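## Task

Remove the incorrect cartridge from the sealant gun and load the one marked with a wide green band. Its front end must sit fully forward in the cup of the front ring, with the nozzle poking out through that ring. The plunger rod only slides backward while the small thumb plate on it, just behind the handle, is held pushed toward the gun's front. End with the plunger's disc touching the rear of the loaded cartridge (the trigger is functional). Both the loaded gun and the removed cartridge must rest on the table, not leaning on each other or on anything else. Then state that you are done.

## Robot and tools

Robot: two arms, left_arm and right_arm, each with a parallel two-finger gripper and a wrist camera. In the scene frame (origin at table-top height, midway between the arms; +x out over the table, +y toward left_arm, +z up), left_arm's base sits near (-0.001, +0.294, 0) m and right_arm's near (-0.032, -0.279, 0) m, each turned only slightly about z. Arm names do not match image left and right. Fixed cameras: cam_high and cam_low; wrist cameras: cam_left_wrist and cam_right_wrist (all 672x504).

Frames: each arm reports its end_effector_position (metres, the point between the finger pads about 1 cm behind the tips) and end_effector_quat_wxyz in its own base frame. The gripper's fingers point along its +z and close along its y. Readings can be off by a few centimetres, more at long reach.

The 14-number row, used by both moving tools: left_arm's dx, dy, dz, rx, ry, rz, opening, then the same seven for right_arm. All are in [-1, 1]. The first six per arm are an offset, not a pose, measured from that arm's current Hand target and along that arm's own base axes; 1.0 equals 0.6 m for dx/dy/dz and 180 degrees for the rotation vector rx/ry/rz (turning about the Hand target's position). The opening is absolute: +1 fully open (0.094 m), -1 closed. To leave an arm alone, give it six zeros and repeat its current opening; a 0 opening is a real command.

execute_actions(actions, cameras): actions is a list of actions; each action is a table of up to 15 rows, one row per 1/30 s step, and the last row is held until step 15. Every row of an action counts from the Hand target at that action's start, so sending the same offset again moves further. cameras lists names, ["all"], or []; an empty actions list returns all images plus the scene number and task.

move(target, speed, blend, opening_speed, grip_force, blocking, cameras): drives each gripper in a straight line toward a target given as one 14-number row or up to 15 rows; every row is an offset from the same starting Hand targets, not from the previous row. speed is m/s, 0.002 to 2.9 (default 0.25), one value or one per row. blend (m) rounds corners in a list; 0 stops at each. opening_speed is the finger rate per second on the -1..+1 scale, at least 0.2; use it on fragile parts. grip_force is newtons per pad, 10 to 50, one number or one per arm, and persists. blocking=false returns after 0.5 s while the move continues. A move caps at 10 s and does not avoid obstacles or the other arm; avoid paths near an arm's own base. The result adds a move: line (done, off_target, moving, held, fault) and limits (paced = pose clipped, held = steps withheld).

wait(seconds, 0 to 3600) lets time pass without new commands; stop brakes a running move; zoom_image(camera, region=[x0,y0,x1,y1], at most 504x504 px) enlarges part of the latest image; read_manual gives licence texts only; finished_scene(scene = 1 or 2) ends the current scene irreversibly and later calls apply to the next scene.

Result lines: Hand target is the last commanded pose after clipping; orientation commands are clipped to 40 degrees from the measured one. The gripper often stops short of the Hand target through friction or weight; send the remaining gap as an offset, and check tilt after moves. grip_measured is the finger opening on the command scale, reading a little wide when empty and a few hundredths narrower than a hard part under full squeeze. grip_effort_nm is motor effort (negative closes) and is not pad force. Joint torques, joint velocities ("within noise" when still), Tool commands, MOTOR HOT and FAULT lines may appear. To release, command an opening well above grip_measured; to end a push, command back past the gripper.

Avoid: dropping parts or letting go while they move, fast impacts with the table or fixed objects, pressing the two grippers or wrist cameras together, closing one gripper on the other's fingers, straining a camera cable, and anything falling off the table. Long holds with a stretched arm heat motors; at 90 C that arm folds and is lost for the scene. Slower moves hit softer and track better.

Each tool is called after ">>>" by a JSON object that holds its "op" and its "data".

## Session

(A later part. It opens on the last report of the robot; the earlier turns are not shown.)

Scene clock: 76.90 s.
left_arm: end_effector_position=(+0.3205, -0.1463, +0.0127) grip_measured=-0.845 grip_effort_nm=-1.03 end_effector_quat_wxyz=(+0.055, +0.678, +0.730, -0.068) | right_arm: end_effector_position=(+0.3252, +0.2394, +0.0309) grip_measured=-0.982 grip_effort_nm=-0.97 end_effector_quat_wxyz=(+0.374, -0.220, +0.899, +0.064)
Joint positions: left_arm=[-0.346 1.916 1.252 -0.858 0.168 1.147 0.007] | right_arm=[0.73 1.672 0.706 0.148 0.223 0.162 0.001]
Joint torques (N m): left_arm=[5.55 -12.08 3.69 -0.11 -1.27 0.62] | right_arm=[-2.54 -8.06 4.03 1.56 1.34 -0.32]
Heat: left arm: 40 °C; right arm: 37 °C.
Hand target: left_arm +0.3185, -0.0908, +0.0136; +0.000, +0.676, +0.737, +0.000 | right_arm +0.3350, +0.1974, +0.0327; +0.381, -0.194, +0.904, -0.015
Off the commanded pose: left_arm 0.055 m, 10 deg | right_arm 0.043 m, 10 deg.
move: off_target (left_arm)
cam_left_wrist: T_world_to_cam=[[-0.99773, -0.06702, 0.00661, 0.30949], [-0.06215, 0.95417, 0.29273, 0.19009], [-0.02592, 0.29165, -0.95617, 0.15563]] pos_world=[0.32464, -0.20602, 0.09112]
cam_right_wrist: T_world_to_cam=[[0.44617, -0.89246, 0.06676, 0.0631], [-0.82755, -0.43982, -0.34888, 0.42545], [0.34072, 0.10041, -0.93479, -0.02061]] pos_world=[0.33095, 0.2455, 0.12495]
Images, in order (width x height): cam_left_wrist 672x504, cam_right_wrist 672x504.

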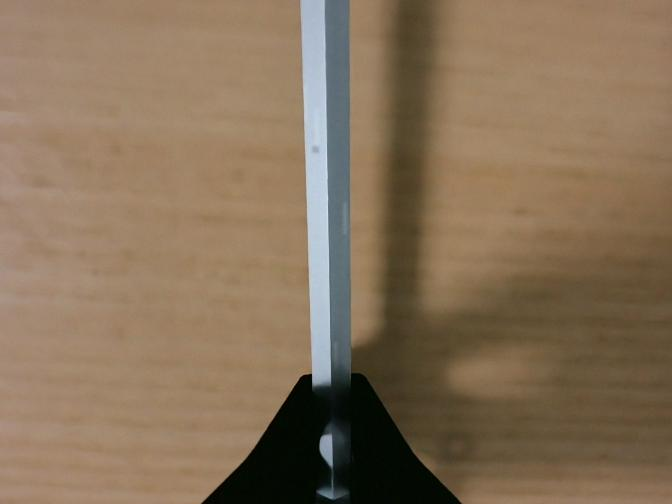

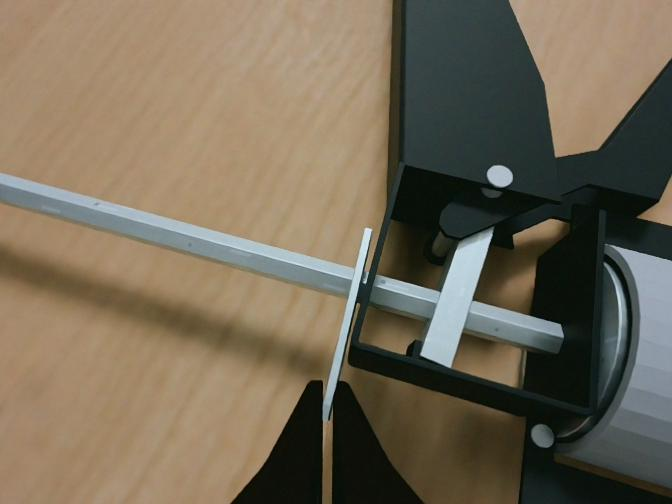

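>>> {"op": "move", "data": {"target": [[0.001,-0.09,-0.002,0,0,0,-1,-0.01,0.06,0,0,0,0,-1],[0.001,-0.09,-0.002,0,0,0,-1,-0.01,0.06,0,0,0,0,-0.45],[0.001,-0.09,-0.002,0,0,0,-1,-0.08,0.05,0.08,0,0,0,-0.45]], "speed": [0.1,0.1,0.15], "cameras": ["cam_right_wrist","cam_left_wrist","cam_high"]}}

Scene clock: 80.07 s.
left_arm: end_effector_position=(+0.3171, -0.1529, +0.0144) grip_measured=-0.845 grip_effort_nm=-1.03 end_effector_quat_wxyz=(+0.021, +0.671, +0.741, -0.021) | right_arm: end_effector_position=(+0.2846, +0.2240, +0.0713) grip_measured=-0.451 grip_effort_nm=0.08 end_effector_quat_wxyz=(+0.371, -0.205, +0.905, -0.022)
Joint positions: left_arm=[-0.424 1.931 1.289 -0.902 0.052 1.049 0.007] | right_arm=[0.888 1.487 0.755 -0.219 0.475 0.288 0.026]
Joint torques (N m): left_arm=[-0.27 -7.86 7.53 0.24 -0.35 0.19] | right_arm=[0.98 -5.61 7.27 1.86 0.31 0.18]
Heat: left arm: 40 °C; right arm: 36 °C.
Hand target: left_arm +0.3190, -0.1447, +0.0124; +0.000, +0.676, +0.737, +0.000 | right_arm +0.2871, +0.2273, +0.0807; +0.382, -0.194, +0.904, -0.015
Off the commanded pose: left_arm 0.009 m, 3 deg | right_arm 0.010 m, 2 deg.
move: off_target (left_arm); target 2's new opening was sent with right_arm's hand 0.008 m and 3 deg from that target
cam_left_wrist: T_world_to_cam=[[-0.99579, -0.09048, -0.01484, 0.30184], [-0.08886, 0.91249, 0.39932, 0.19629], [-0.02259, 0.39896, -0.91669, 0.17391]] pos_world=[0.32194, -0.22119, 0.08551]
cam_right_wrist: T_world_to_cam=[[0.35854, -0.90984, 0.2089, 0.0835], [-0.85899, -0.40916, -0.30777, 0.39832], [0.3655, -0.0691, -0.92824, 0.06296]] pos_world=[0.2892, 0.2433, 0.16359]
Images, in order (width x height): cam_high 672x504, cam_left_wrist 672x504, cam_right_wrist 672x504.

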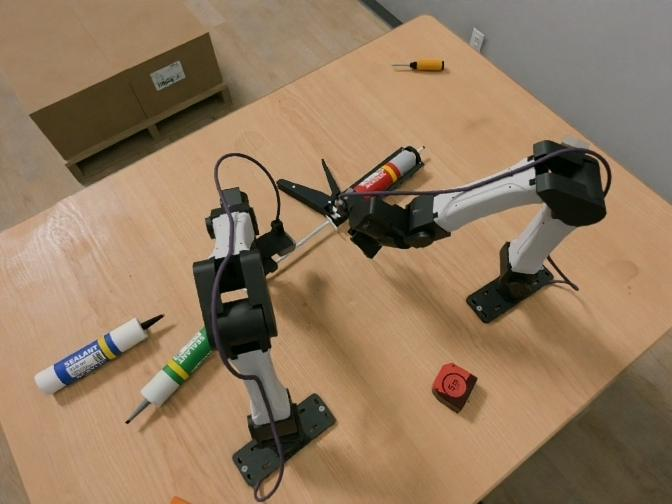

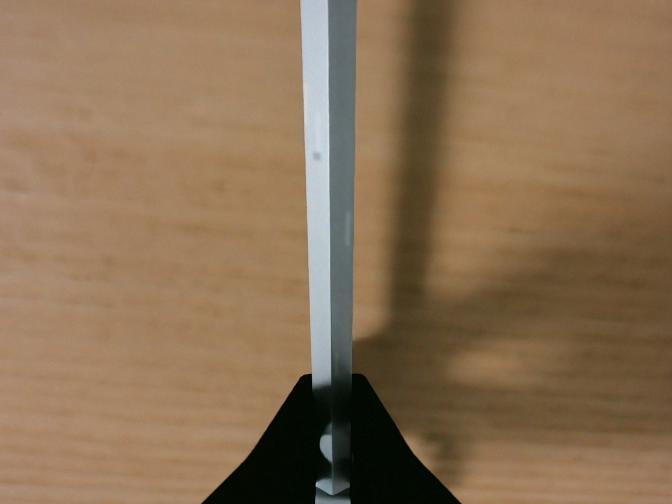

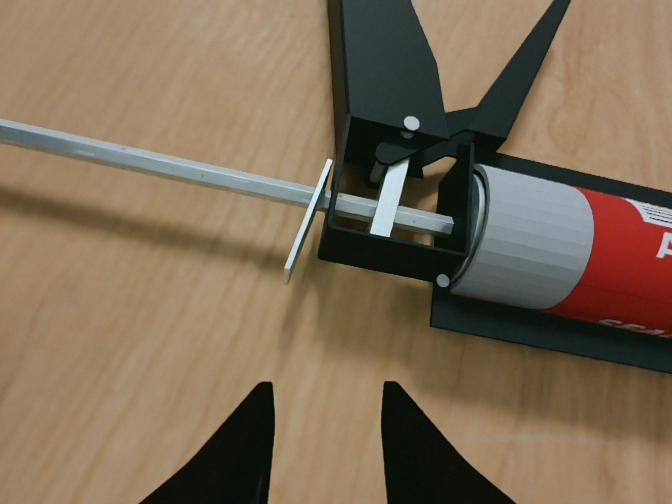

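>>> {"op": "zoom_image", "data": {"camera": "cam_right_wrist", "region": [360, 120, 560, 320]}}

Scaled by 2.520 from the camera's image (finer frame: 960x720).

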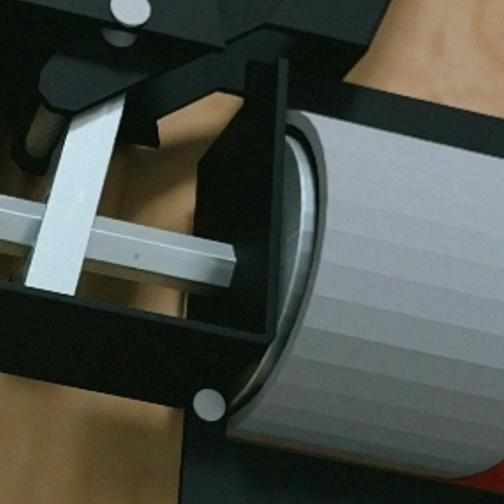

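>>> {"op": "move", "data": {"target": [[0,0,0,0,0,0,0,0,0,0.08,0,0,0,0],[0,0,0.2,0,0,0,0,0.194,-0.2055,0.09,0.1774,0.2183,-0.5132,0.6],[-0.065,0.191,0.213,0,0,0.472,0.6,0.194,-0.2055,0.09,0.1774,0.2183,-0.5132,0.6],[-0.137,0.358,0.213,0,0,-0.9556,0.6,0.194,-0.2055,0.09,0.1774,0.2183,-0.5132,0.6]], "speed": 0.35, "cameras": ["all"]}}

Scene clock: 103.77 s.
left_arm: end_effector_position=(+0.2625, +0.0143, +0.1350) grip_measured=+0.597 grip_effort_nm=0.14 end_effector_quat_wxyz=(-0.012, -0.402, +0.915, +0.000) | right_arm: end_effector_position=(+0.4008, +0.1018, +0.1326) grip_measured=+0.598 grip_effort_nm=0.09 end_effector_quat_wxyz=(+0.002, +0.593, +0.805, -0.004)
Joint positions: left_arm=[0.061 1.556 1.338 -1.374 0.009 -0.768 0.075] | right_arm=[0.252 2.161 2.111 -1.525 0.008 1.523 0.075]
Joint torques (N m): left_arm=[0.17 -9.03 5.29 0.48 -0.06 0.01] | right_arm=[0.58 -8.31 7.64 0.32 -0.02 0.18]
Heat: left arm: 41 °C; right arm: 36 °C.
Hand target: left_arm +0.2599, +0.0167, +0.1402; +0.000, -0.408, +0.913, +0.000 (not the last commanded pose) | right_arm +0.4035, +0.1039, +0.1346; +0.000, +0.600, +0.800, +0.000
Off the commanded pose: left_arm 0.062 m, 56 deg | right_arm 0.004 m, 1 deg.
move: off_target (left_arm; path cut at 10 s); path passed 3 of 4 targets
cam_left_wrist: T_world_to_cam=[[0.7306, -0.68233, -0.02551, -0.17892], [-0.59279, -0.65237, 0.47224, 0.13545], [-0.33886, -0.3299, -0.8811, 0.30504]] pos_world=[0.31438, 0.06691, 0.20025]
cam_right_wrist: T_world_to_cam=[[-0.95047, -0.3105, 0.01424, 0.40727], [-0.279, 0.87246, 0.40121, 0.01008], [-0.137, 0.37736, -0.91588, 0.22335]] pos_world=[0.42051, 0.03338, 0.19472]

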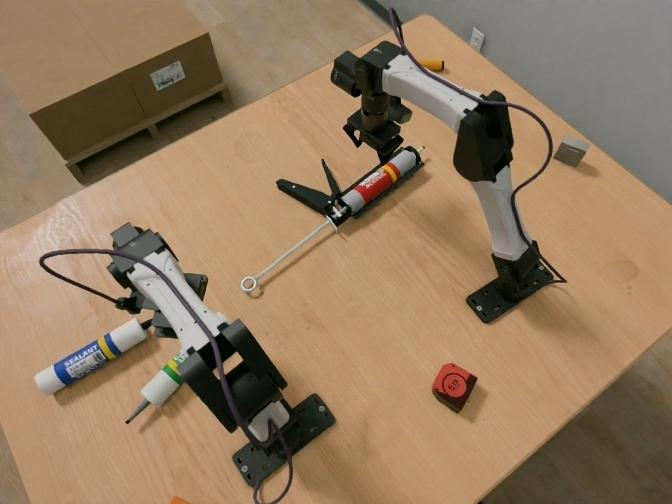

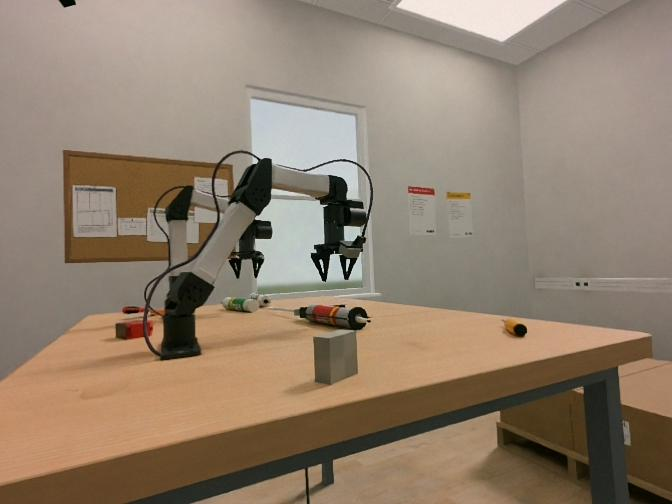

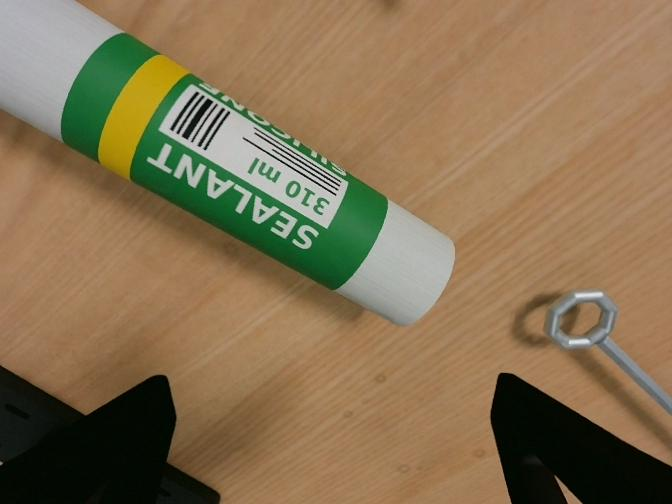

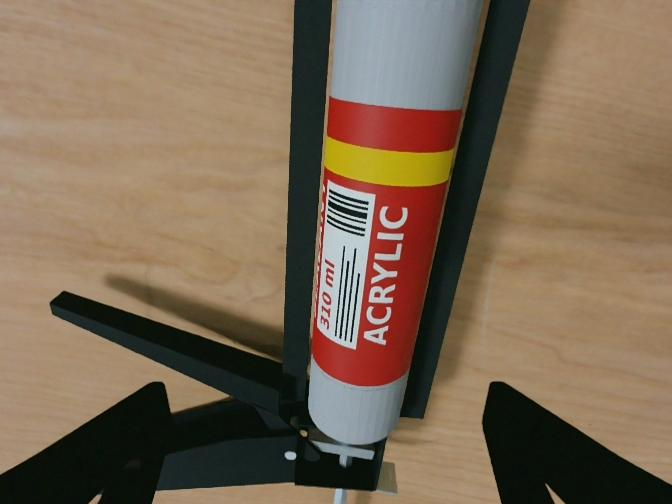

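>>> {"op": "move", "data": {"target": [[-0.0165,0.097,-0.034,0,0,0.31,0.6,-0.0285,-0.0235,-0.04,0,0,-0.022,0.5],[-0.0165,0.097,-0.034,0,0,0.31,0.6,-0.0285,-0.0235,-0.166,0,0,-0.022,0.5]], "speed": 0.15, "cameras": ["cam_left_wrist","cam_right_wrist"]}}

Scene clock: 109.27 s.
left_arm: end_effector_position=(+0.2497, +0.0717, +0.1155) grip_measured=+0.597 grip_effort_nm=0.14 end_effector_quat_wxyz=(+0.016, +0.783, -0.621, -0.006) | right_arm: end_effector_position=(+0.3808, +0.0897, +0.0400) grip_measured=+0.502 grip_effort_nm=-0.08 end_effector_quat_wxyz=(-0.004, +0.618, +0.786, -0.011)
Joint positions: left_arm=[0.286 1.555 1.259 -1.307 0.009 -1.514 0.075] | right_arm=[0.234 2.088 1.628 -1.133 0.007 1.568 0.071]
Joint torques (N m): left_arm=[0.38 -8.72 5.2 0.55 -0.1 -0.01] | right_arm=[0.09 -8.34 4.48 0.81 -0.01 0.18]
Heat: left arm: 41 °C; right arm: 37 °C.
Hand target: left_arm +0.2501, +0.0749, +0.1197; +0.000, +0.788, -0.616, +0.000 | right_arm +0.3862, +0.0899, +0.0349; +0.000, +0.627, +0.779, +0.000
Off the commanded pose: left_arm 0.005 m, 2 deg | right_arm 0.007 m, 2 deg.
move: done
cam_left_wrist: T_world_to_cam=[[0.97455, 0.21884, -0.04861, -0.25376], [0.21619, -0.86009, 0.46207, -0.01146], [0.05931, -0.46081, -0.88551, 0.21296]] pos_world=[0.23714, 0.14382, 0.18154]
cam_right_wrist: T_world_to_cam=[[-0.96764, -0.25032, 0.03184, 0.3863], [-0.21687, 0.88949, 0.40222, 0.02698], [-0.12901, 0.3823, -0.91499, 0.13683]] pos_world=[0.39731, 0.02039, 0.10205]

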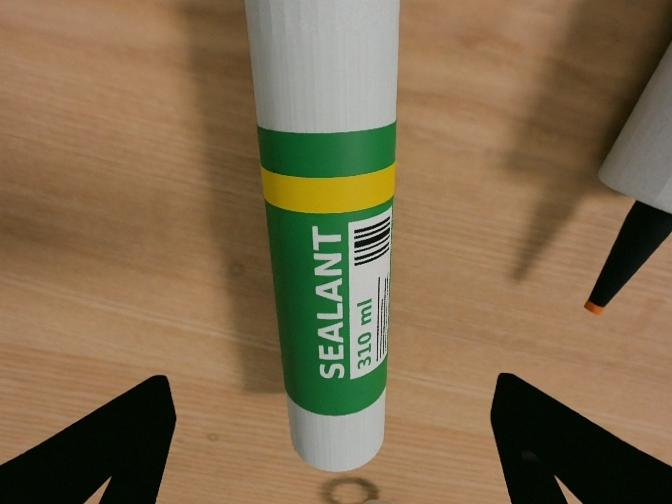

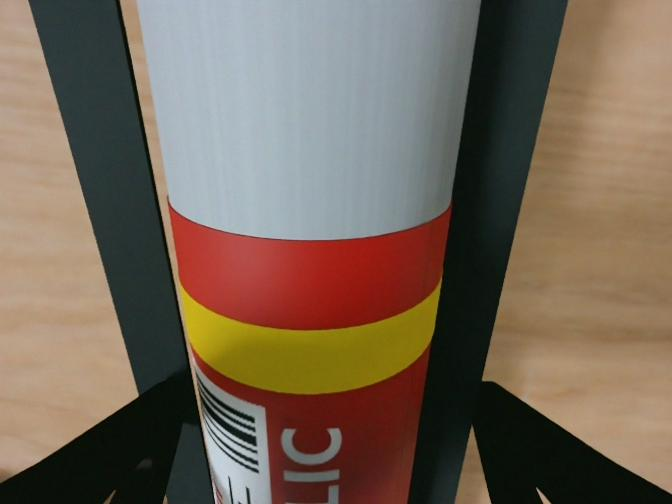

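>>> {"op": "move", "data": {"target": [[0,0,-0.183,0,0,0,0.5,0.006,0.0,0,0,0,0,0.5],[0,0,-0.183,0,0,0,-0.1,0.006,0.0,0,0,0,0,-0.1]], "speed": 0.15, "opening_speed": 1, "cameras": ["cam_left_wrist","cam_right_wrist"]}}

Scene clock: 112.03 s.
left_arm: end_effector_position=(+0.2509, +0.0720, +0.0138) grip_measured=+0.013 grip_effort_nm=-1.03 end_effector_quat_wxyz=(+0.001, +0.784, -0.621, +0.005) | right_arm: end_effector_position=(+0.3809, +0.0892, +0.0393) grip_measured=+0.262 grip_effort_nm=-1.02 end_effector_quat_wxyz=(-0.005, +0.619, +0.785, -0.011)
Joint positions: left_arm=[0.286 1.629 0.915 -0.852 0.009 -1.516 0.048] | right_arm=[0.232 2.09 1.628 -1.132 0.005 1.568 0.059]
Joint torques (N m): left_arm=[0.35 -5.6 4.98 0.63 -0.11 0.01] | right_arm=[0.08 -7.56 6.06 0.74 0 0.16]
Heat: left arm: 40 °C; right arm: 37 °C.
Hand target: left_arm +0.2499, +0.0748, +0.0099; +0.000, +0.788, -0.616, +0.000 | right_arm +0.3898, +0.0899, +0.0350; +0.000, +0.627, +0.779, +0.000
Off the commanded pose: left_arm 0.005 m, 1 deg | right_arm 0.010 m, 2 deg.
move: done
cam_left_wrist: T_world_to_cam=[[0.97528, 0.22067, -0.01176, -0.26074], [0.20117, -0.86456, 0.46051, 0.03973], [0.09145, -0.45149, -0.88758, 0.1143]] pos_world=[0.23585, 0.14349, 0.08009]
cam_right_wrist: T_world_to_cam=[[-0.96805, -0.24852, 0.03331, 0.38616], [-0.2145, 0.88959, 0.40326, 0.02678], [-0.12985, 0.38323, -0.91448, 0.13659]] pos_world=[0.3973, 0.01979, 0.10125]

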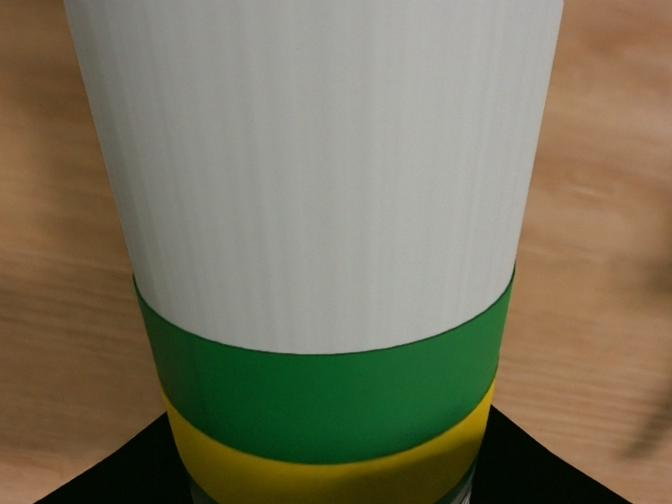

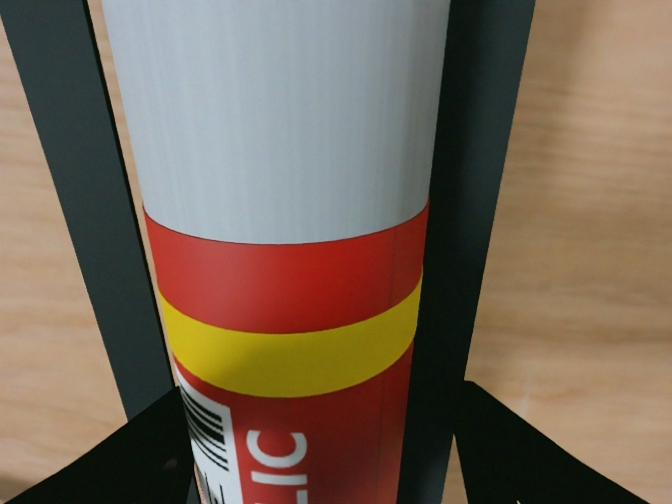

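>>> {"op": "move", "data": {"target": [[0,0,0.0,0,0,0,-0.1,0,0,0,0,0,0,0.5],[0,0,0.2,0,0,0,-0.1,0.003,0.0,0.014,0,0,0,0.5],[-0.065,-0.27,0.2,0,0,-0.5,-0.1,0.003,0.0,0.014,0,0,0,-0.1],[-0.125,-0.54,0.2,0,0,-1.0,-0.1,0.003,0.0,0.014,0,0,0,-0.1],[-0.125,-0.54,0.004,0,0,-1.0,-0.1,0.003,0.0,0.014,0,0,0,-0.1]], "speed": [0.2,0.2,0.35,0.35,0.2], "cameras": ["cam_left_wrist","cam_right_wrist"]}}

Scene clock: 123.80 s.
left_arm: end_effector_position=(+0.1695, -0.2415, +0.0137) grip_measured=+0.013 grip_effort_nm=-1.03 end_effector_quat_wxyz=(-0.018, +0.612, +0.790, +0.003) | right_arm: end_effector_position=(+0.3840, +0.0897, +0.0410) grip_measured=+0.252 grip_effort_nm=-1.03 end_effector_quat_wxyz=(-0.004, +0.619, +0.785, -0.008)
Joint positions: left_arm=[-0.956 1.788 1.097 -0.916 0.005 0.362 0.048] | right_arm=[0.231 2.095 1.644 -1.137 0.004 1.568 0.059]
Joint torques (N m): left_arm=[-0.35 -7.76 5.41 0.9 0.01 0.15] | right_arm=[0.06 -8.09 7.46 0.43 0.01 0.15]
Heat: left arm: 39 °C; right arm: 36 °C.
Hand target: left_arm +0.1750, -0.2491, +0.0123; +0.000, +0.616, +0.788, +0.000 | right_arm +0.3918, +0.0898, +0.0435; +0.000, +0.627, +0.779, +0.000
Off the commanded pose: left_arm 0.009 m, 2 deg | right_arm 0.008 m, 2 deg.
move: done
cam_left_wrist: T_world_to_cam=[[-0.9703, -0.24192, 0.00038, 0.10573], [-0.21197, 0.85093, 0.48062, 0.26915], [-0.1166, 0.46626, -0.87693, 0.2368]] pos_world=[0.18725, -0.31386, 0.07826]
cam_right_wrist: T_world_to_cam=[[-0.96849, -0.24745, 0.028, 0.3896], [-0.21543, 0.88891, 0.40427, 0.02671], [-0.12492, 0.3855, -0.91421, 0.13635]] pos_world=[0.40012, 0.0201, 0.10294]

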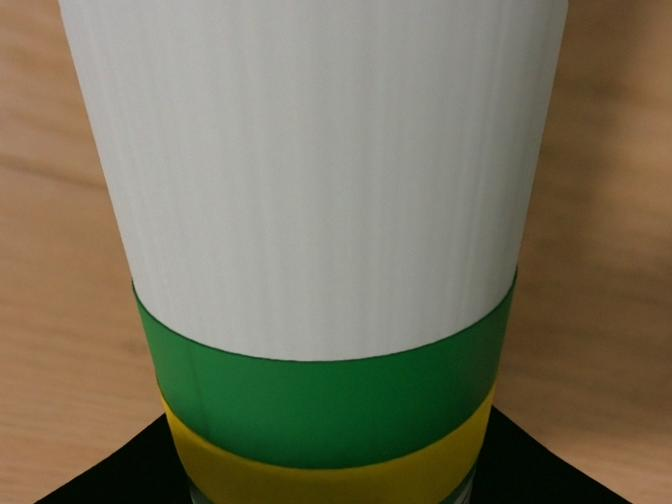

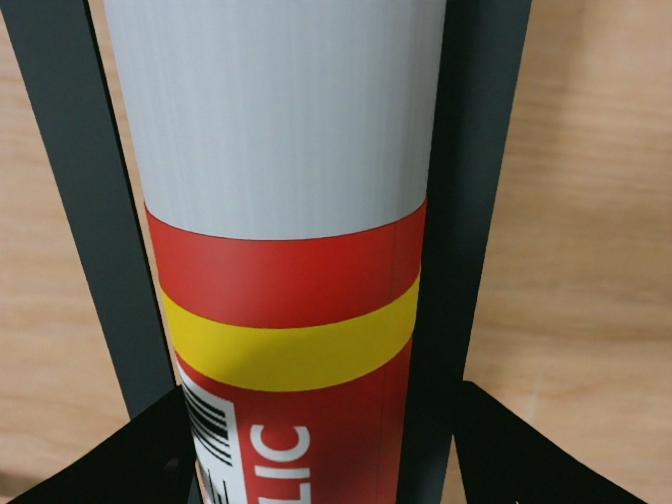

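>>> {"op": "move", "data": {"target": [[0,0,0.0,0,0,0,0.4,0,0,0,0,0,0,0.5],[0,0,0.0,0,0,0,0.4,0.005,0.002,0.03,0,0,0,0.5],[0,0,0.2,0,0,0,0.4,0.005,0.002,0.006,0,0,0,0.5]], "speed": [0.2,0.1,0.2], "cameras": ["cam_left_wrist","cam_right_wrist"]}}

Scene clock: 127.00 s.
left_arm: end_effector_position=(+0.1732, -0.2468, +0.1194) grip_measured=+0.397 grip_effort_nm=0.14 end_effector_quat_wxyz=(-0.017, +0.612, +0.790, +0.003) | right_arm: end_effector_position=(+0.3958, +0.0925, +0.0538) grip_measured=+0.498 grip_effort_nm=0.09 end_effector_quat_wxyz=(+0.005, +0.620, +0.785, +0.003)
Joint positions: left_arm=[-0.956 1.715 1.445 -1.335 0.005 0.362 0.066] | right_arm=[0.231 2.105 1.71 -1.164 0.004 1.568 0.07]
Joint torques (N m): left_arm=[-0.38 -9.87 8.21 0.29 0.01 0.15] | right_arm=[0.17 -8.16 4.74 0.58 0.01 0.16]
Heat: left arm: 38 °C; right arm: 36 °C.
Hand target: left_arm +0.1750, -0.2492, +0.1323; +0.000, +0.616, +0.788, +0.000 | right_arm +0.3947, +0.0910, +0.0471; +0.000, +0.627, +0.779, +0.000
Off the commanded pose: left_arm 0.013 m, 2 deg | right_arm 0.007 m, 1 deg.
move: off_target (left_arm)
cam_left_wrist: T_world_to_cam=[[-0.97029, -0.24193, -0.00019, 0.1081], [-0.21241, 0.85151, 0.4794, 0.22403], [-0.11582, 0.4652, -0.8776, 0.3322]] pos_world=[0.19095, -0.31915, 0.18416]
cam_right_wrist: T_world_to_cam=[[-0.96887, -0.24757, -0.00138, 0.40298], [-0.22697, 0.88601, 0.40432, 0.0264], [-0.09887, 0.39205, -0.91461, 0.13734]] pos_world=[0.41001, 0.02252, 0.1155]

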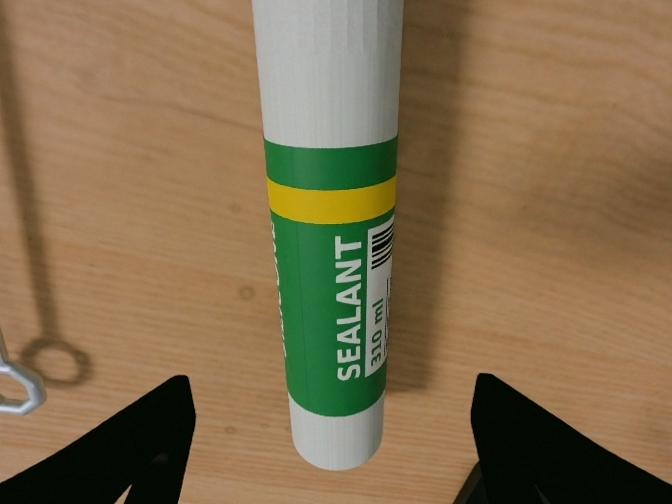

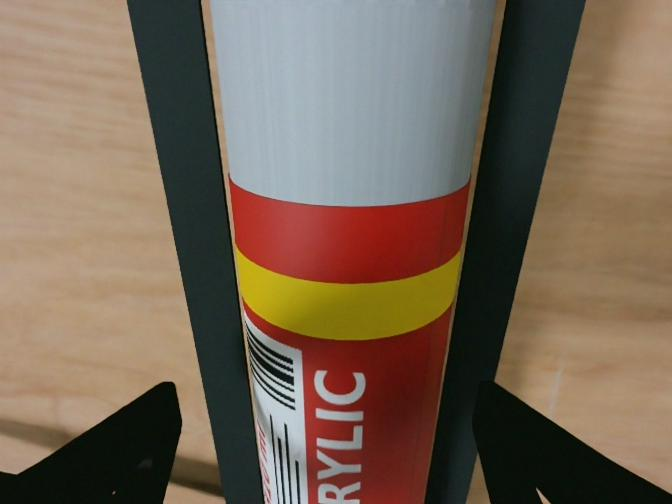

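>>> {"op": "move", "data": {"target": [[0,0,0.0,0,0,0,0.4,-0.0065,-0.001,0.01,0,0,0,0.25],[0,0,0.0,0,0,0,0.4,-0.0065,-0.001,-0.006,0,0,0,0.25],[0,0,0.0,0,0,0,0.4,-0.0065,-0.001,-0.006,0,0,0,-0.1]], "speed": [0.05,0.05,0.05], "opening_speed": 1, "cameras": ["cam_right_wrist"]}}

Scene clock: 129.10 s.
left_arm: end_effector_position=(+0.1731, -0.2467, +0.1194) grip_measured=+0.397 grip_effort_nm=0.15 end_effector_quat_wxyz=(-0.017, +0.612, +0.790, +0.003) | right_arm: end_effector_position=(+0.3915, +0.0915, +0.0452) grip_measured=-0.084 grip_effort_nm=-0.87 end_effector_quat_wxyz=(+0.001, +0.620, +0.785, -0.001)
Joint positions: left_arm=[-0.956 1.715 1.445 -1.336 0.005 0.362 0.066] | right_arm=[0.231 2.105 1.675 -1.142 0.004 1.568 0.043]
Joint torques (N m): left_arm=[-0.36 -9.89 8.24 0.3 0.01 0.15] | right_arm=[0.23 -9.06 4.71 0.54 0.01 0.17]
Heat: left arm: 38 °C; right arm: 37 °C.
Hand target: left_arm +0.1750, -0.2492, +0.1323; +0.000, +0.616, +0.788, +0.000 | right_arm +0.3908, +0.0904, +0.0434; +0.000, +0.627, +0.779, +0.000
Off the commanded pose: left_arm 0.013 m, 2 deg | right_arm 0.002 m, 1 deg.
move: done
cam_right_wrist: T_world_to_cam=[[-0.96882, -0.24753, 0.01039, 0.39804], [-0.22232, 0.88713, 0.40445, 0.02791], [-0.10933, 0.38953, -0.9145, 0.13389]] pos_world=[0.40647, 0.02162, 0.10701]

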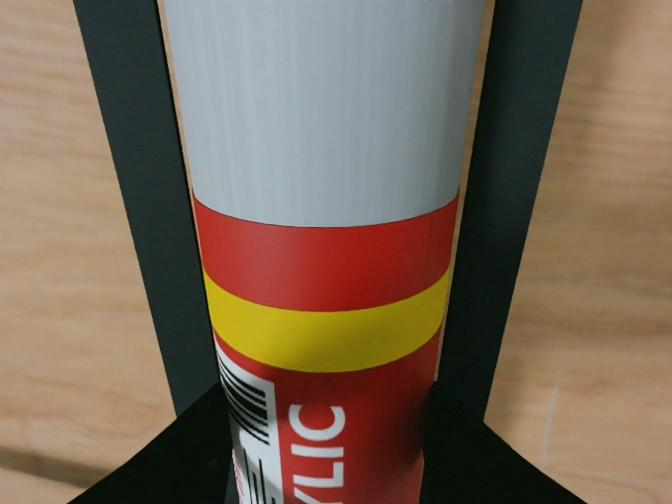

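>>> {"op": "move", "data": {"target": [[0,0,0.0,0,0,0,0.4,0,0,0.0,0,0,0,0.18],[0,0,0.0,0,0,0,0.4,0,0,-0.016,0,0,0,0.18],[0,0,0.0,0,0,0,0.4,0,0,-0.016,0,0,0,-0.1]], "speed": [0.05,0.05,0.05], "opening_speed": 1, "cameras": ["cam_right_wrist"]}}

Scene clock: 130.80 s.
left_arm: end_effector_position=(+0.1731, -0.2467, +0.1194) grip_measured=+0.397 grip_effort_nm=0.15 end_effector_quat_wxyz=(-0.017, +0.612, +0.790, +0.003) | right_arm: end_effector_position=(+0.3909, +0.0914, +0.0409) grip_measured=-0.043 grip_effort_nm=-1.02 end_effector_quat_wxyz=(+0.002, +0.620, +0.785, -0.001)
Joint positions: left_arm=[-0.956 1.715 1.445 -1.336 0.005 0.362 0.066] | right_arm=[0.231 2.105 1.658 -1.123 0.004 1.568 0.045]
Joint torques (N m): left_arm=[-0.29 -9.89 8.23 0.3 0.01 0.14] | right_arm=[0.23 -8.39 4 0.72 0.01 0.16]
Heat: left arm: 38 °C; right arm: 37 °C.
Hand target: left_arm +0.1750, -0.2492, +0.1323; +0.000, +0.616, +0.788, +0.000 | right_arm +0.3909, +0.0904, +0.0339; +0.000, +0.627, +0.779, +0.000
Off the commanded pose: left_arm 0.013 m, 2 deg | right_arm 0.007 m, 1 deg.
move: done
cam_right_wrist: T_world_to_cam=[[-0.96901, -0.24683, 0.00926, 0.39756], [-0.22212, 0.88719, 0.40442, 0.0295], [-0.10804, 0.38984, -0.91453, 0.12938]] pos_world=[0.40577, 0.02152, 0.10271]

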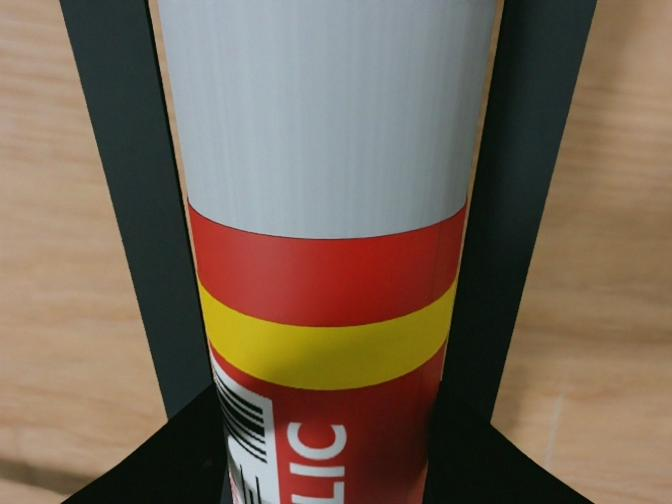

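>>> {"op": "move", "data": {"target": [0,0,0.0,0,0,0,0.4,0,0,0.068,0.0703,0.0165,0,-0.1], "speed": 0.06, "cameras": ["cam_right_wrist","cam_low","cam_high"]}}

Scene clock: 133.40 s.
left_arm: end_effector_position=(+0.1731, -0.2467, +0.1194) grip_measured=+0.397 grip_effort_nm=0.15 end_effector_quat_wxyz=(-0.017, +0.612, +0.790, +0.003) | right_arm: end_effector_position=(+0.3825, +0.0842, +0.0529) grip_measured=-0.051 grip_effort_nm=-1.03 end_effector_quat_wxyz=(-0.087, +0.629, +0.772, +0.040)
Joint positions: left_arm=[-0.956 1.715 1.445 -1.336 0.005 0.362 0.066] | right_arm=[0.136 2.115 1.708 -1.225 -0.181 1.499 0.045]
Joint torques (N m): left_arm=[-0.34 -9.91 8.24 0.29 0.02 0.15] | right_arm=[0.05 -10.26 9.8 -0.07 -0.47 -0.17]
Heat: left arm: 38 °C; right arm: 38 °C.
Hand target: left_arm +0.1750, -0.2492, +0.1323; +0.000, +0.616, +0.788, +0.000 | right_arm +0.3908, +0.0904, +0.0746; -0.090, +0.623, +0.774, +0.070
Off the commanded pose: left_arm 0.013 m, 2 deg | right_arm 0.024 m, 4 deg.
move: off_target (right_arm)
cam_right_wrist: T_world_to_cam=[[-0.97342, -0.22248, 0.05439, 0.38483], [-0.15285, 0.80791, 0.56914, 0.00065], [-0.17056, 0.5457, -0.82044, 0.14808]] pos_world=[0.39996, 0.00428, 0.1002]
Images, in order (width x height): cam_high 672x504, cam_low 672x504, cam_right_wrist 672x504.

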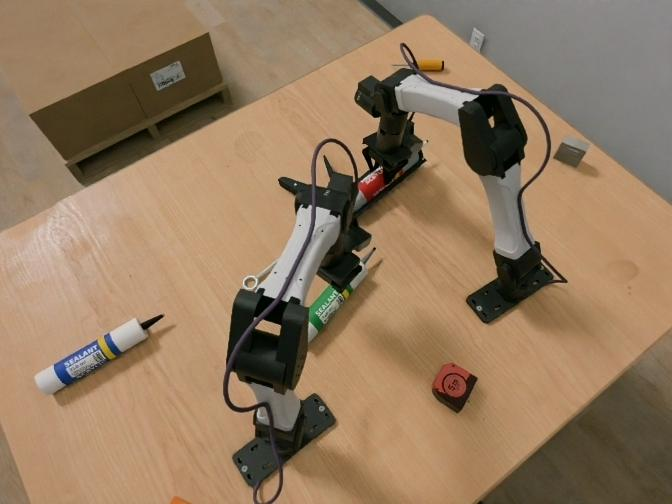

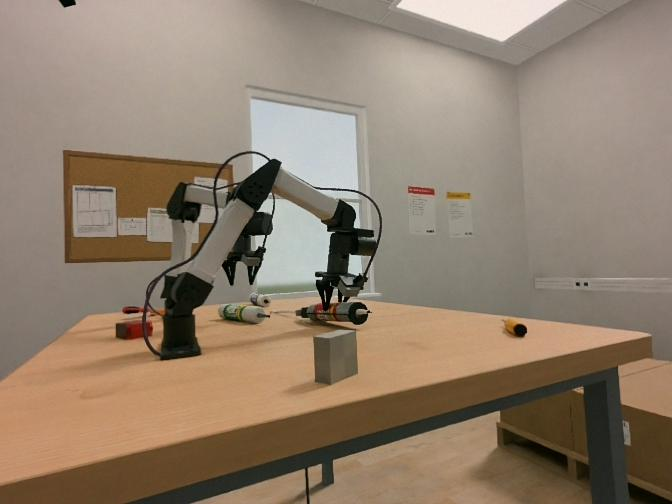

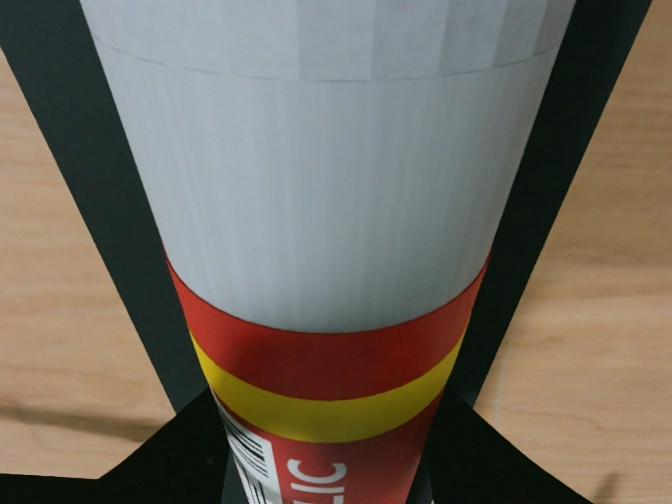

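>>> {"op": "zoom_image", "data": {"camera": "cam_low", "region": [270, 260, 400, 340]}}

Scaled by 3.877 from the camera's image (finer frame: 960x720).

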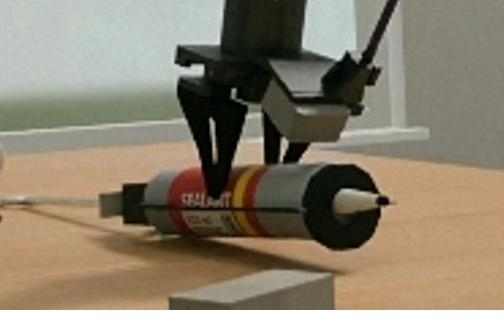

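>>> {"op": "move", "data": {"target": [[0.248,-0.057,0.0,0,0,0,0.4,0,0,-0.062,-0.0703,-0.0165,0,-0.1]], "speed": 0.15, "cameras": ["cam_right_wrist","cam_left_wrist","cam_low"]}}

>>> {"op": "zoom_image", "data": {"camera": "cam_left_wrist", "region": [150, 50, 550, 350]}}

Scene clock: 135.87 s.
left_arm: end_effector_position=(+0.3215, -0.2824, +0.1317) grip_measured=+0.397 grip_effort_nm=0.14 end_effector_quat_wxyz=(+0.002, +0.613, +0.790, -0.002) | right_arm: end_effector_position=(+0.3865, +0.0861, +0.0414) grip_measured=-0.051 grip_effort_nm=-1.03 end_effector_quat_wxyz=(-0.013, +0.624, +0.781, -0.009)
Joint positions: left_arm=[-0.719 2.227 2.215 -1.554 0.005 0.6 0.066] | right_arm=[0.215 2.114 1.673 -1.161 -0.009 1.563 0.045]
Joint torques (N m): left_arm=[-0.14 -10.73 8.31 0.37 0.03 0.19] | right_arm=[1.63 -9.32 3.58 0.91 0.13 0.22]
Heat: left arm: 38 °C; right arm: 38 °C.
Hand target: left_arm +0.3238, -0.2834, +0.1324; +0.000, +0.616, +0.788, +0.000 | right_arm +0.3908, +0.0905, +0.0375; +0.000, +0.627, +0.779, +0.000
Off the commanded pose: left_arm 0.003 m, 1 deg | right_arm 0.007 m, 2 deg.
joint sent to its limit (left arm) — joint 4 (wrist pitch), lower limit. The joint targets still meet the commanded pose.
move: done
cam_left_wrist: T_world_to_cam=[[-0.97028, -0.24146, -0.01576, 0.24553], [-0.22287, 0.86644, 0.44678, 0.29184], [-0.09422, 0.43702, -0.8945, 0.36404]] pos_world=[0.33758, -0.35267, 0.19911]
cam_right_wrist: T_world_to_cam=[[-0.97091, -0.23599, 0.04063, 0.39051], [-0.19815, 0.88704, 0.41701, 0.02329], [-0.13445, 0.39683, -0.90799, 0.14071]] pos_world=[0.40268, 0.01566, 0.10218]
Images, in order (width x height): cam_low 672x504, cam_left_wrist 672x504, cam_right_wrist 672x504.

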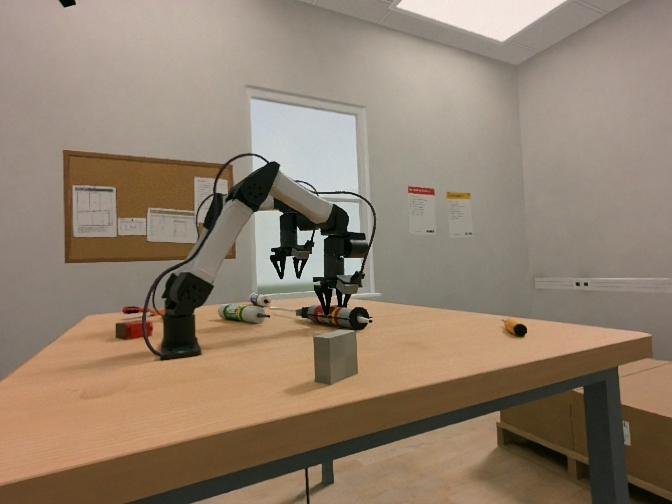

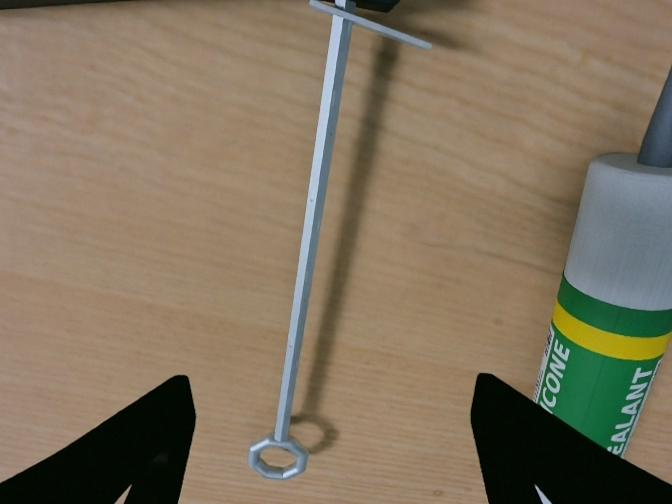

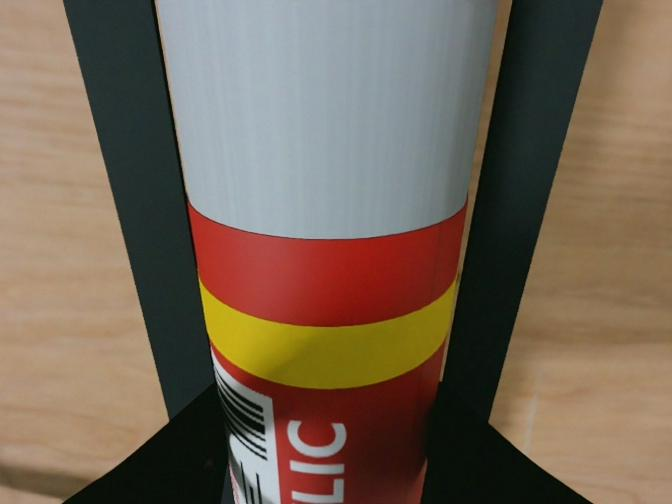

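Scaled by 1.260 from the camera's image (finer frame: 960x720).

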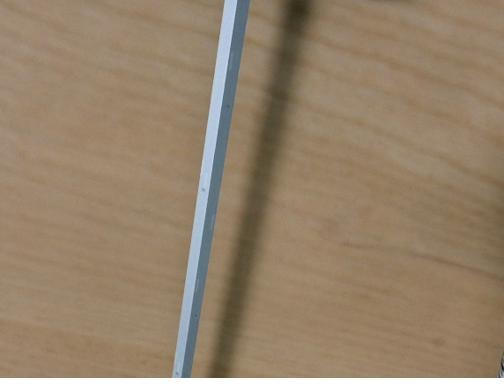

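>>> {"op": "zoom_image", "data": {"camera": "cam_low", "region": [270, 260, 400, 340]}}

Scaled by 3.877 from the camera's image (finer frame: 960x720).

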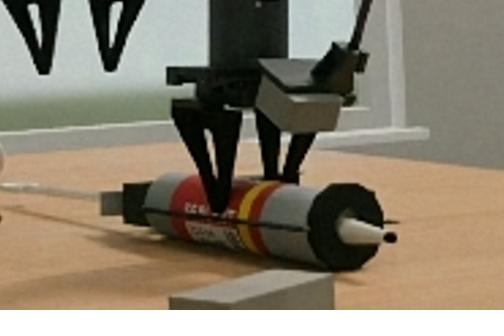

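>>> {"op": "move", "data": {"target": [[0,0,0,0,0,0,0.4,-0.0076,0.0325,0.008,0,0,0,-0.1]], "speed": 0.04, "cameras": ["cam_right_wrist","cam_left_wrist","cam_low"]}}

>>> {"op": "zoom_image", "data": {"camera": "cam_low", "region": [270, 260, 400, 340]}}

Scene clock: 137.93 s.
left_arm: end_effector_position=(+0.3215, -0.2824, +0.1317) grip_measured=+0.397 grip_effort_nm=0.15 end_effector_quat_wxyz=(+0.002, +0.613, +0.790, -0.002) | right_arm: end_effector_position=(+0.3848, +0.0993, +0.0415) grip_measured=-0.051 grip_effort_nm=-1.03 end_effector_quat_wxyz=(-0.001, +0.626, +0.780, -0.015)
Joint positions: left_arm=[-0.719 2.227 2.215 -1.555 0.005 0.6 0.066] | right_arm=[0.26 2.114 1.673 -1.155 0.016 1.613 0.045]
Joint torques (N m): left_arm=[-0.09 -10.77 8.31 0.37 0.02 0.16] | right_arm=[2.06 -9.5 4.79 0.66 -0.11 0.21]
Heat: left arm: 39 °C; right arm: 38 °C.
Hand target: left_arm +0.3238, -0.2834, +0.1324; +0.000, +0.616, +0.788, +0.000 | right_arm +0.3863, +0.1099, +0.0422; +0.000, +0.627, +0.779, +0.000
Off the commanded pose: left_arm 0.003 m, 1 deg | right_arm 0.011 m, 2 deg.
joint sent to its limit (left arm) — joint 4 (wrist pitch), lower limit. The joint targets still meet the commanded pose.
move: off_target (right_arm)
cam_left_wrist: T_world_to_cam=[[-0.97029, -0.24144, -0.01562, 0.24544], [-0.22276, 0.8663, 0.4471, 0.29158], [-0.09441, 0.43729, -0.89435, 0.36412]] pos_world=[0.33748, -0.35257, 0.19911]
cam_right_wrist: T_world_to_cam=[[-0.97244, -0.23061, 0.03435, 0.39231], [-0.19908, 0.89797, 0.39246, 0.01151], [-0.12135, 0.3748, -0.91913, 0.13298]] pos_world=[0.39992, 0.03029, 0.10424]
Images, in order (width x height): cam_low 672x504, cam_left_wrist 672x504, cam_right_wrist 672x504.

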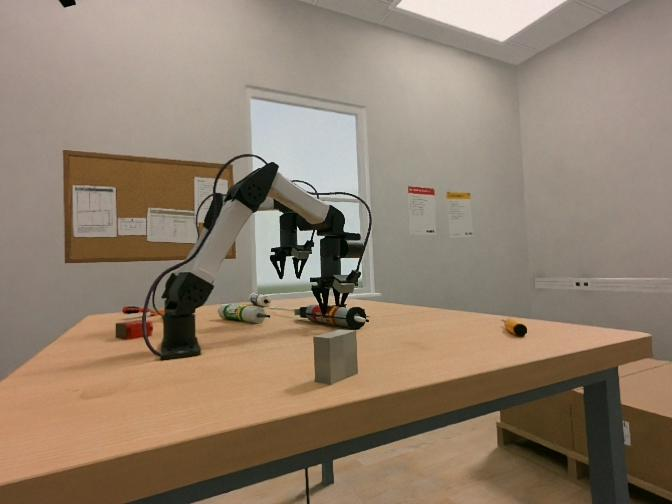

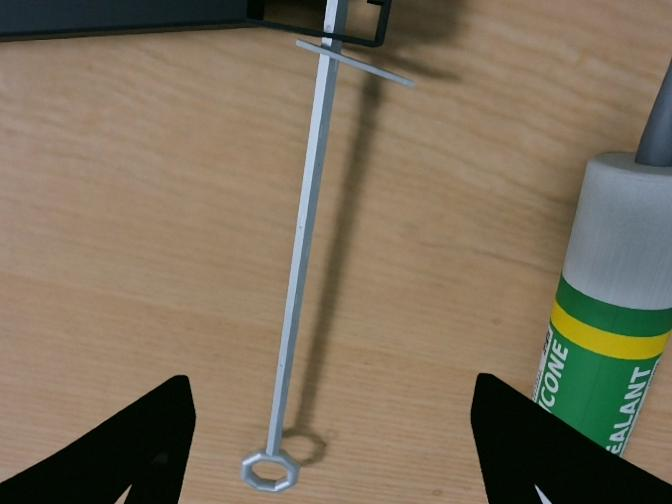

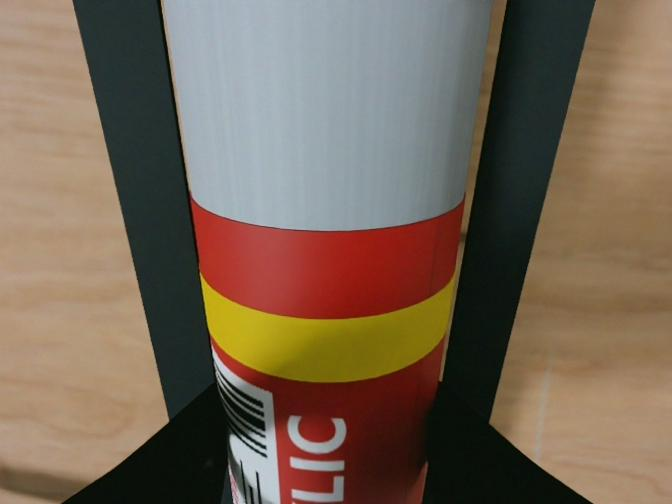

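Scaled by 3.877 from the camera's image (finer frame: 960x720).

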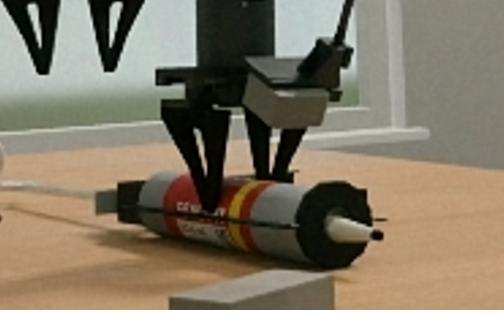

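>>> {"op": "move", "data": {"target": [[0,0,0,0,0,0,0.4,0,0,0,0,0,0,0.3],[0.003,0.235,0.0,0,0,-0.052,0.4,0,0,0.16,0,0,0,0.3],[0.003,0.235,-0.2015,0,0,-0.052,0.4,-0.150,0.257,0.08,-0.2114,-0.1708,0.4309,-0.45],[0.003,0.235,-0.2015,0,0,-0.052,-1,-0.150,0.257,0.08,-0.2114,-0.1708,0.4309,-0.45]], "speed": [0.3,0.3,0.25,0.1], "cameras": ["cam_right_wrist","cam_left_wrist"]}}

Scene clock: 146.13 s.
left_arm: end_effector_position=(+0.3261, -0.1404, +0.0179) grip_measured=-0.851 grip_effort_nm=-1.03 end_effector_quat_wxyz=(+0.001, +0.676, +0.737, +0.003) | right_arm: end_effector_position=(+0.2954, +0.2648, +0.0820) grip_measured=-0.448 grip_effort_nm=-0.08 end_effector_quat_wxyz=(+0.363, -0.036, +0.927, -0.087)
Joint positions: left_arm=[-0.409 1.956 1.341 -0.952 -0.006 1.074 0.007] | right_arm=[1.019 1.802 1.186 -0.634 0.706 0.822 0.026]
Joint torques (N m): left_arm=[-0.35 -8.47 5.09 0.72 0.12 0.12] | right_arm=[0.72 -8.96 4.88 1.38 0.47 -0.11]
Heat: left arm: 40 °C; right arm: 38 °C.
Hand target: left_arm +0.3256, -0.1424, +0.0115; +0.000, +0.678, +0.735, +0.000 | right_arm +0.2962, +0.2642, +0.0902; +0.374, -0.036, +0.923, -0.081
Off the commanded pose: left_arm 0.007 m, 1 deg | right_arm 0.008 m, 2 deg.
move: done
cam_left_wrist: T_world_to_cam=[[-0.9966, -0.07885, -0.02374, 0.31401], [-0.081, 0.8868, 0.455, 0.17708], [-0.01483, 0.45537, -0.89018, 0.17716]] pos_world=[0.32991, -0.21295, 0.08459]
cam_right_wrist: T_world_to_cam=[[0.009, -0.97859, 0.20562, 0.23624], [-0.94739, -0.07414, -0.31137, 0.36533], [0.31995, -0.192, -0.92778, 0.11771]] pos_world=[0.30632, 0.28087, 0.17439]
Images, in order (width x height): cam_left_wrist 672x504, cam_right_wrist 672x504.

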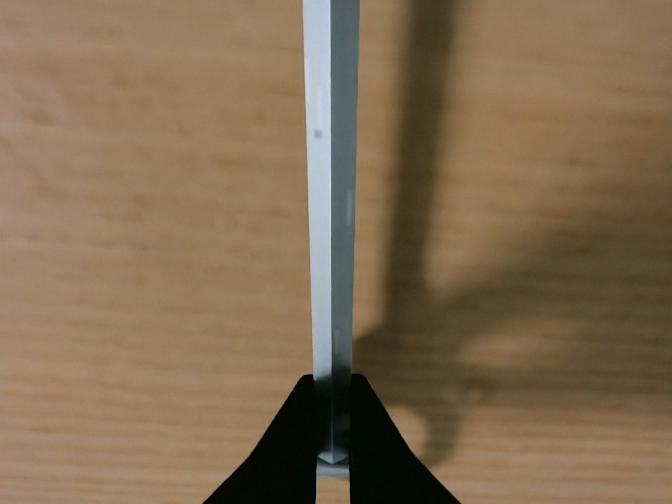

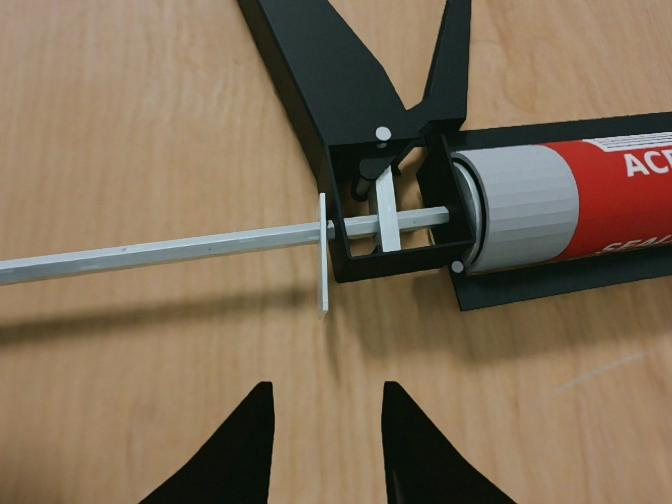

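>>> {"op": "zoom_image", "data": {"camera": "cam_right_wrist", "region": [400, 110, 560, 310]}}

Scaled by 2.520 from the camera's image (finer frame: 960x720).

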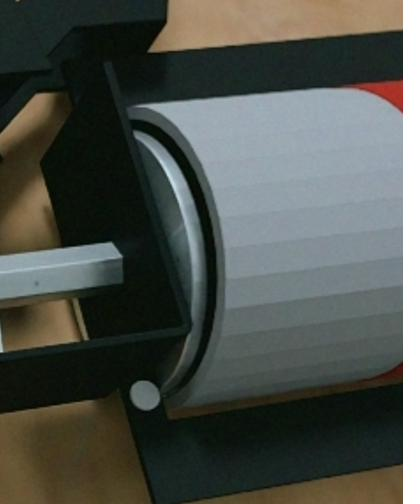

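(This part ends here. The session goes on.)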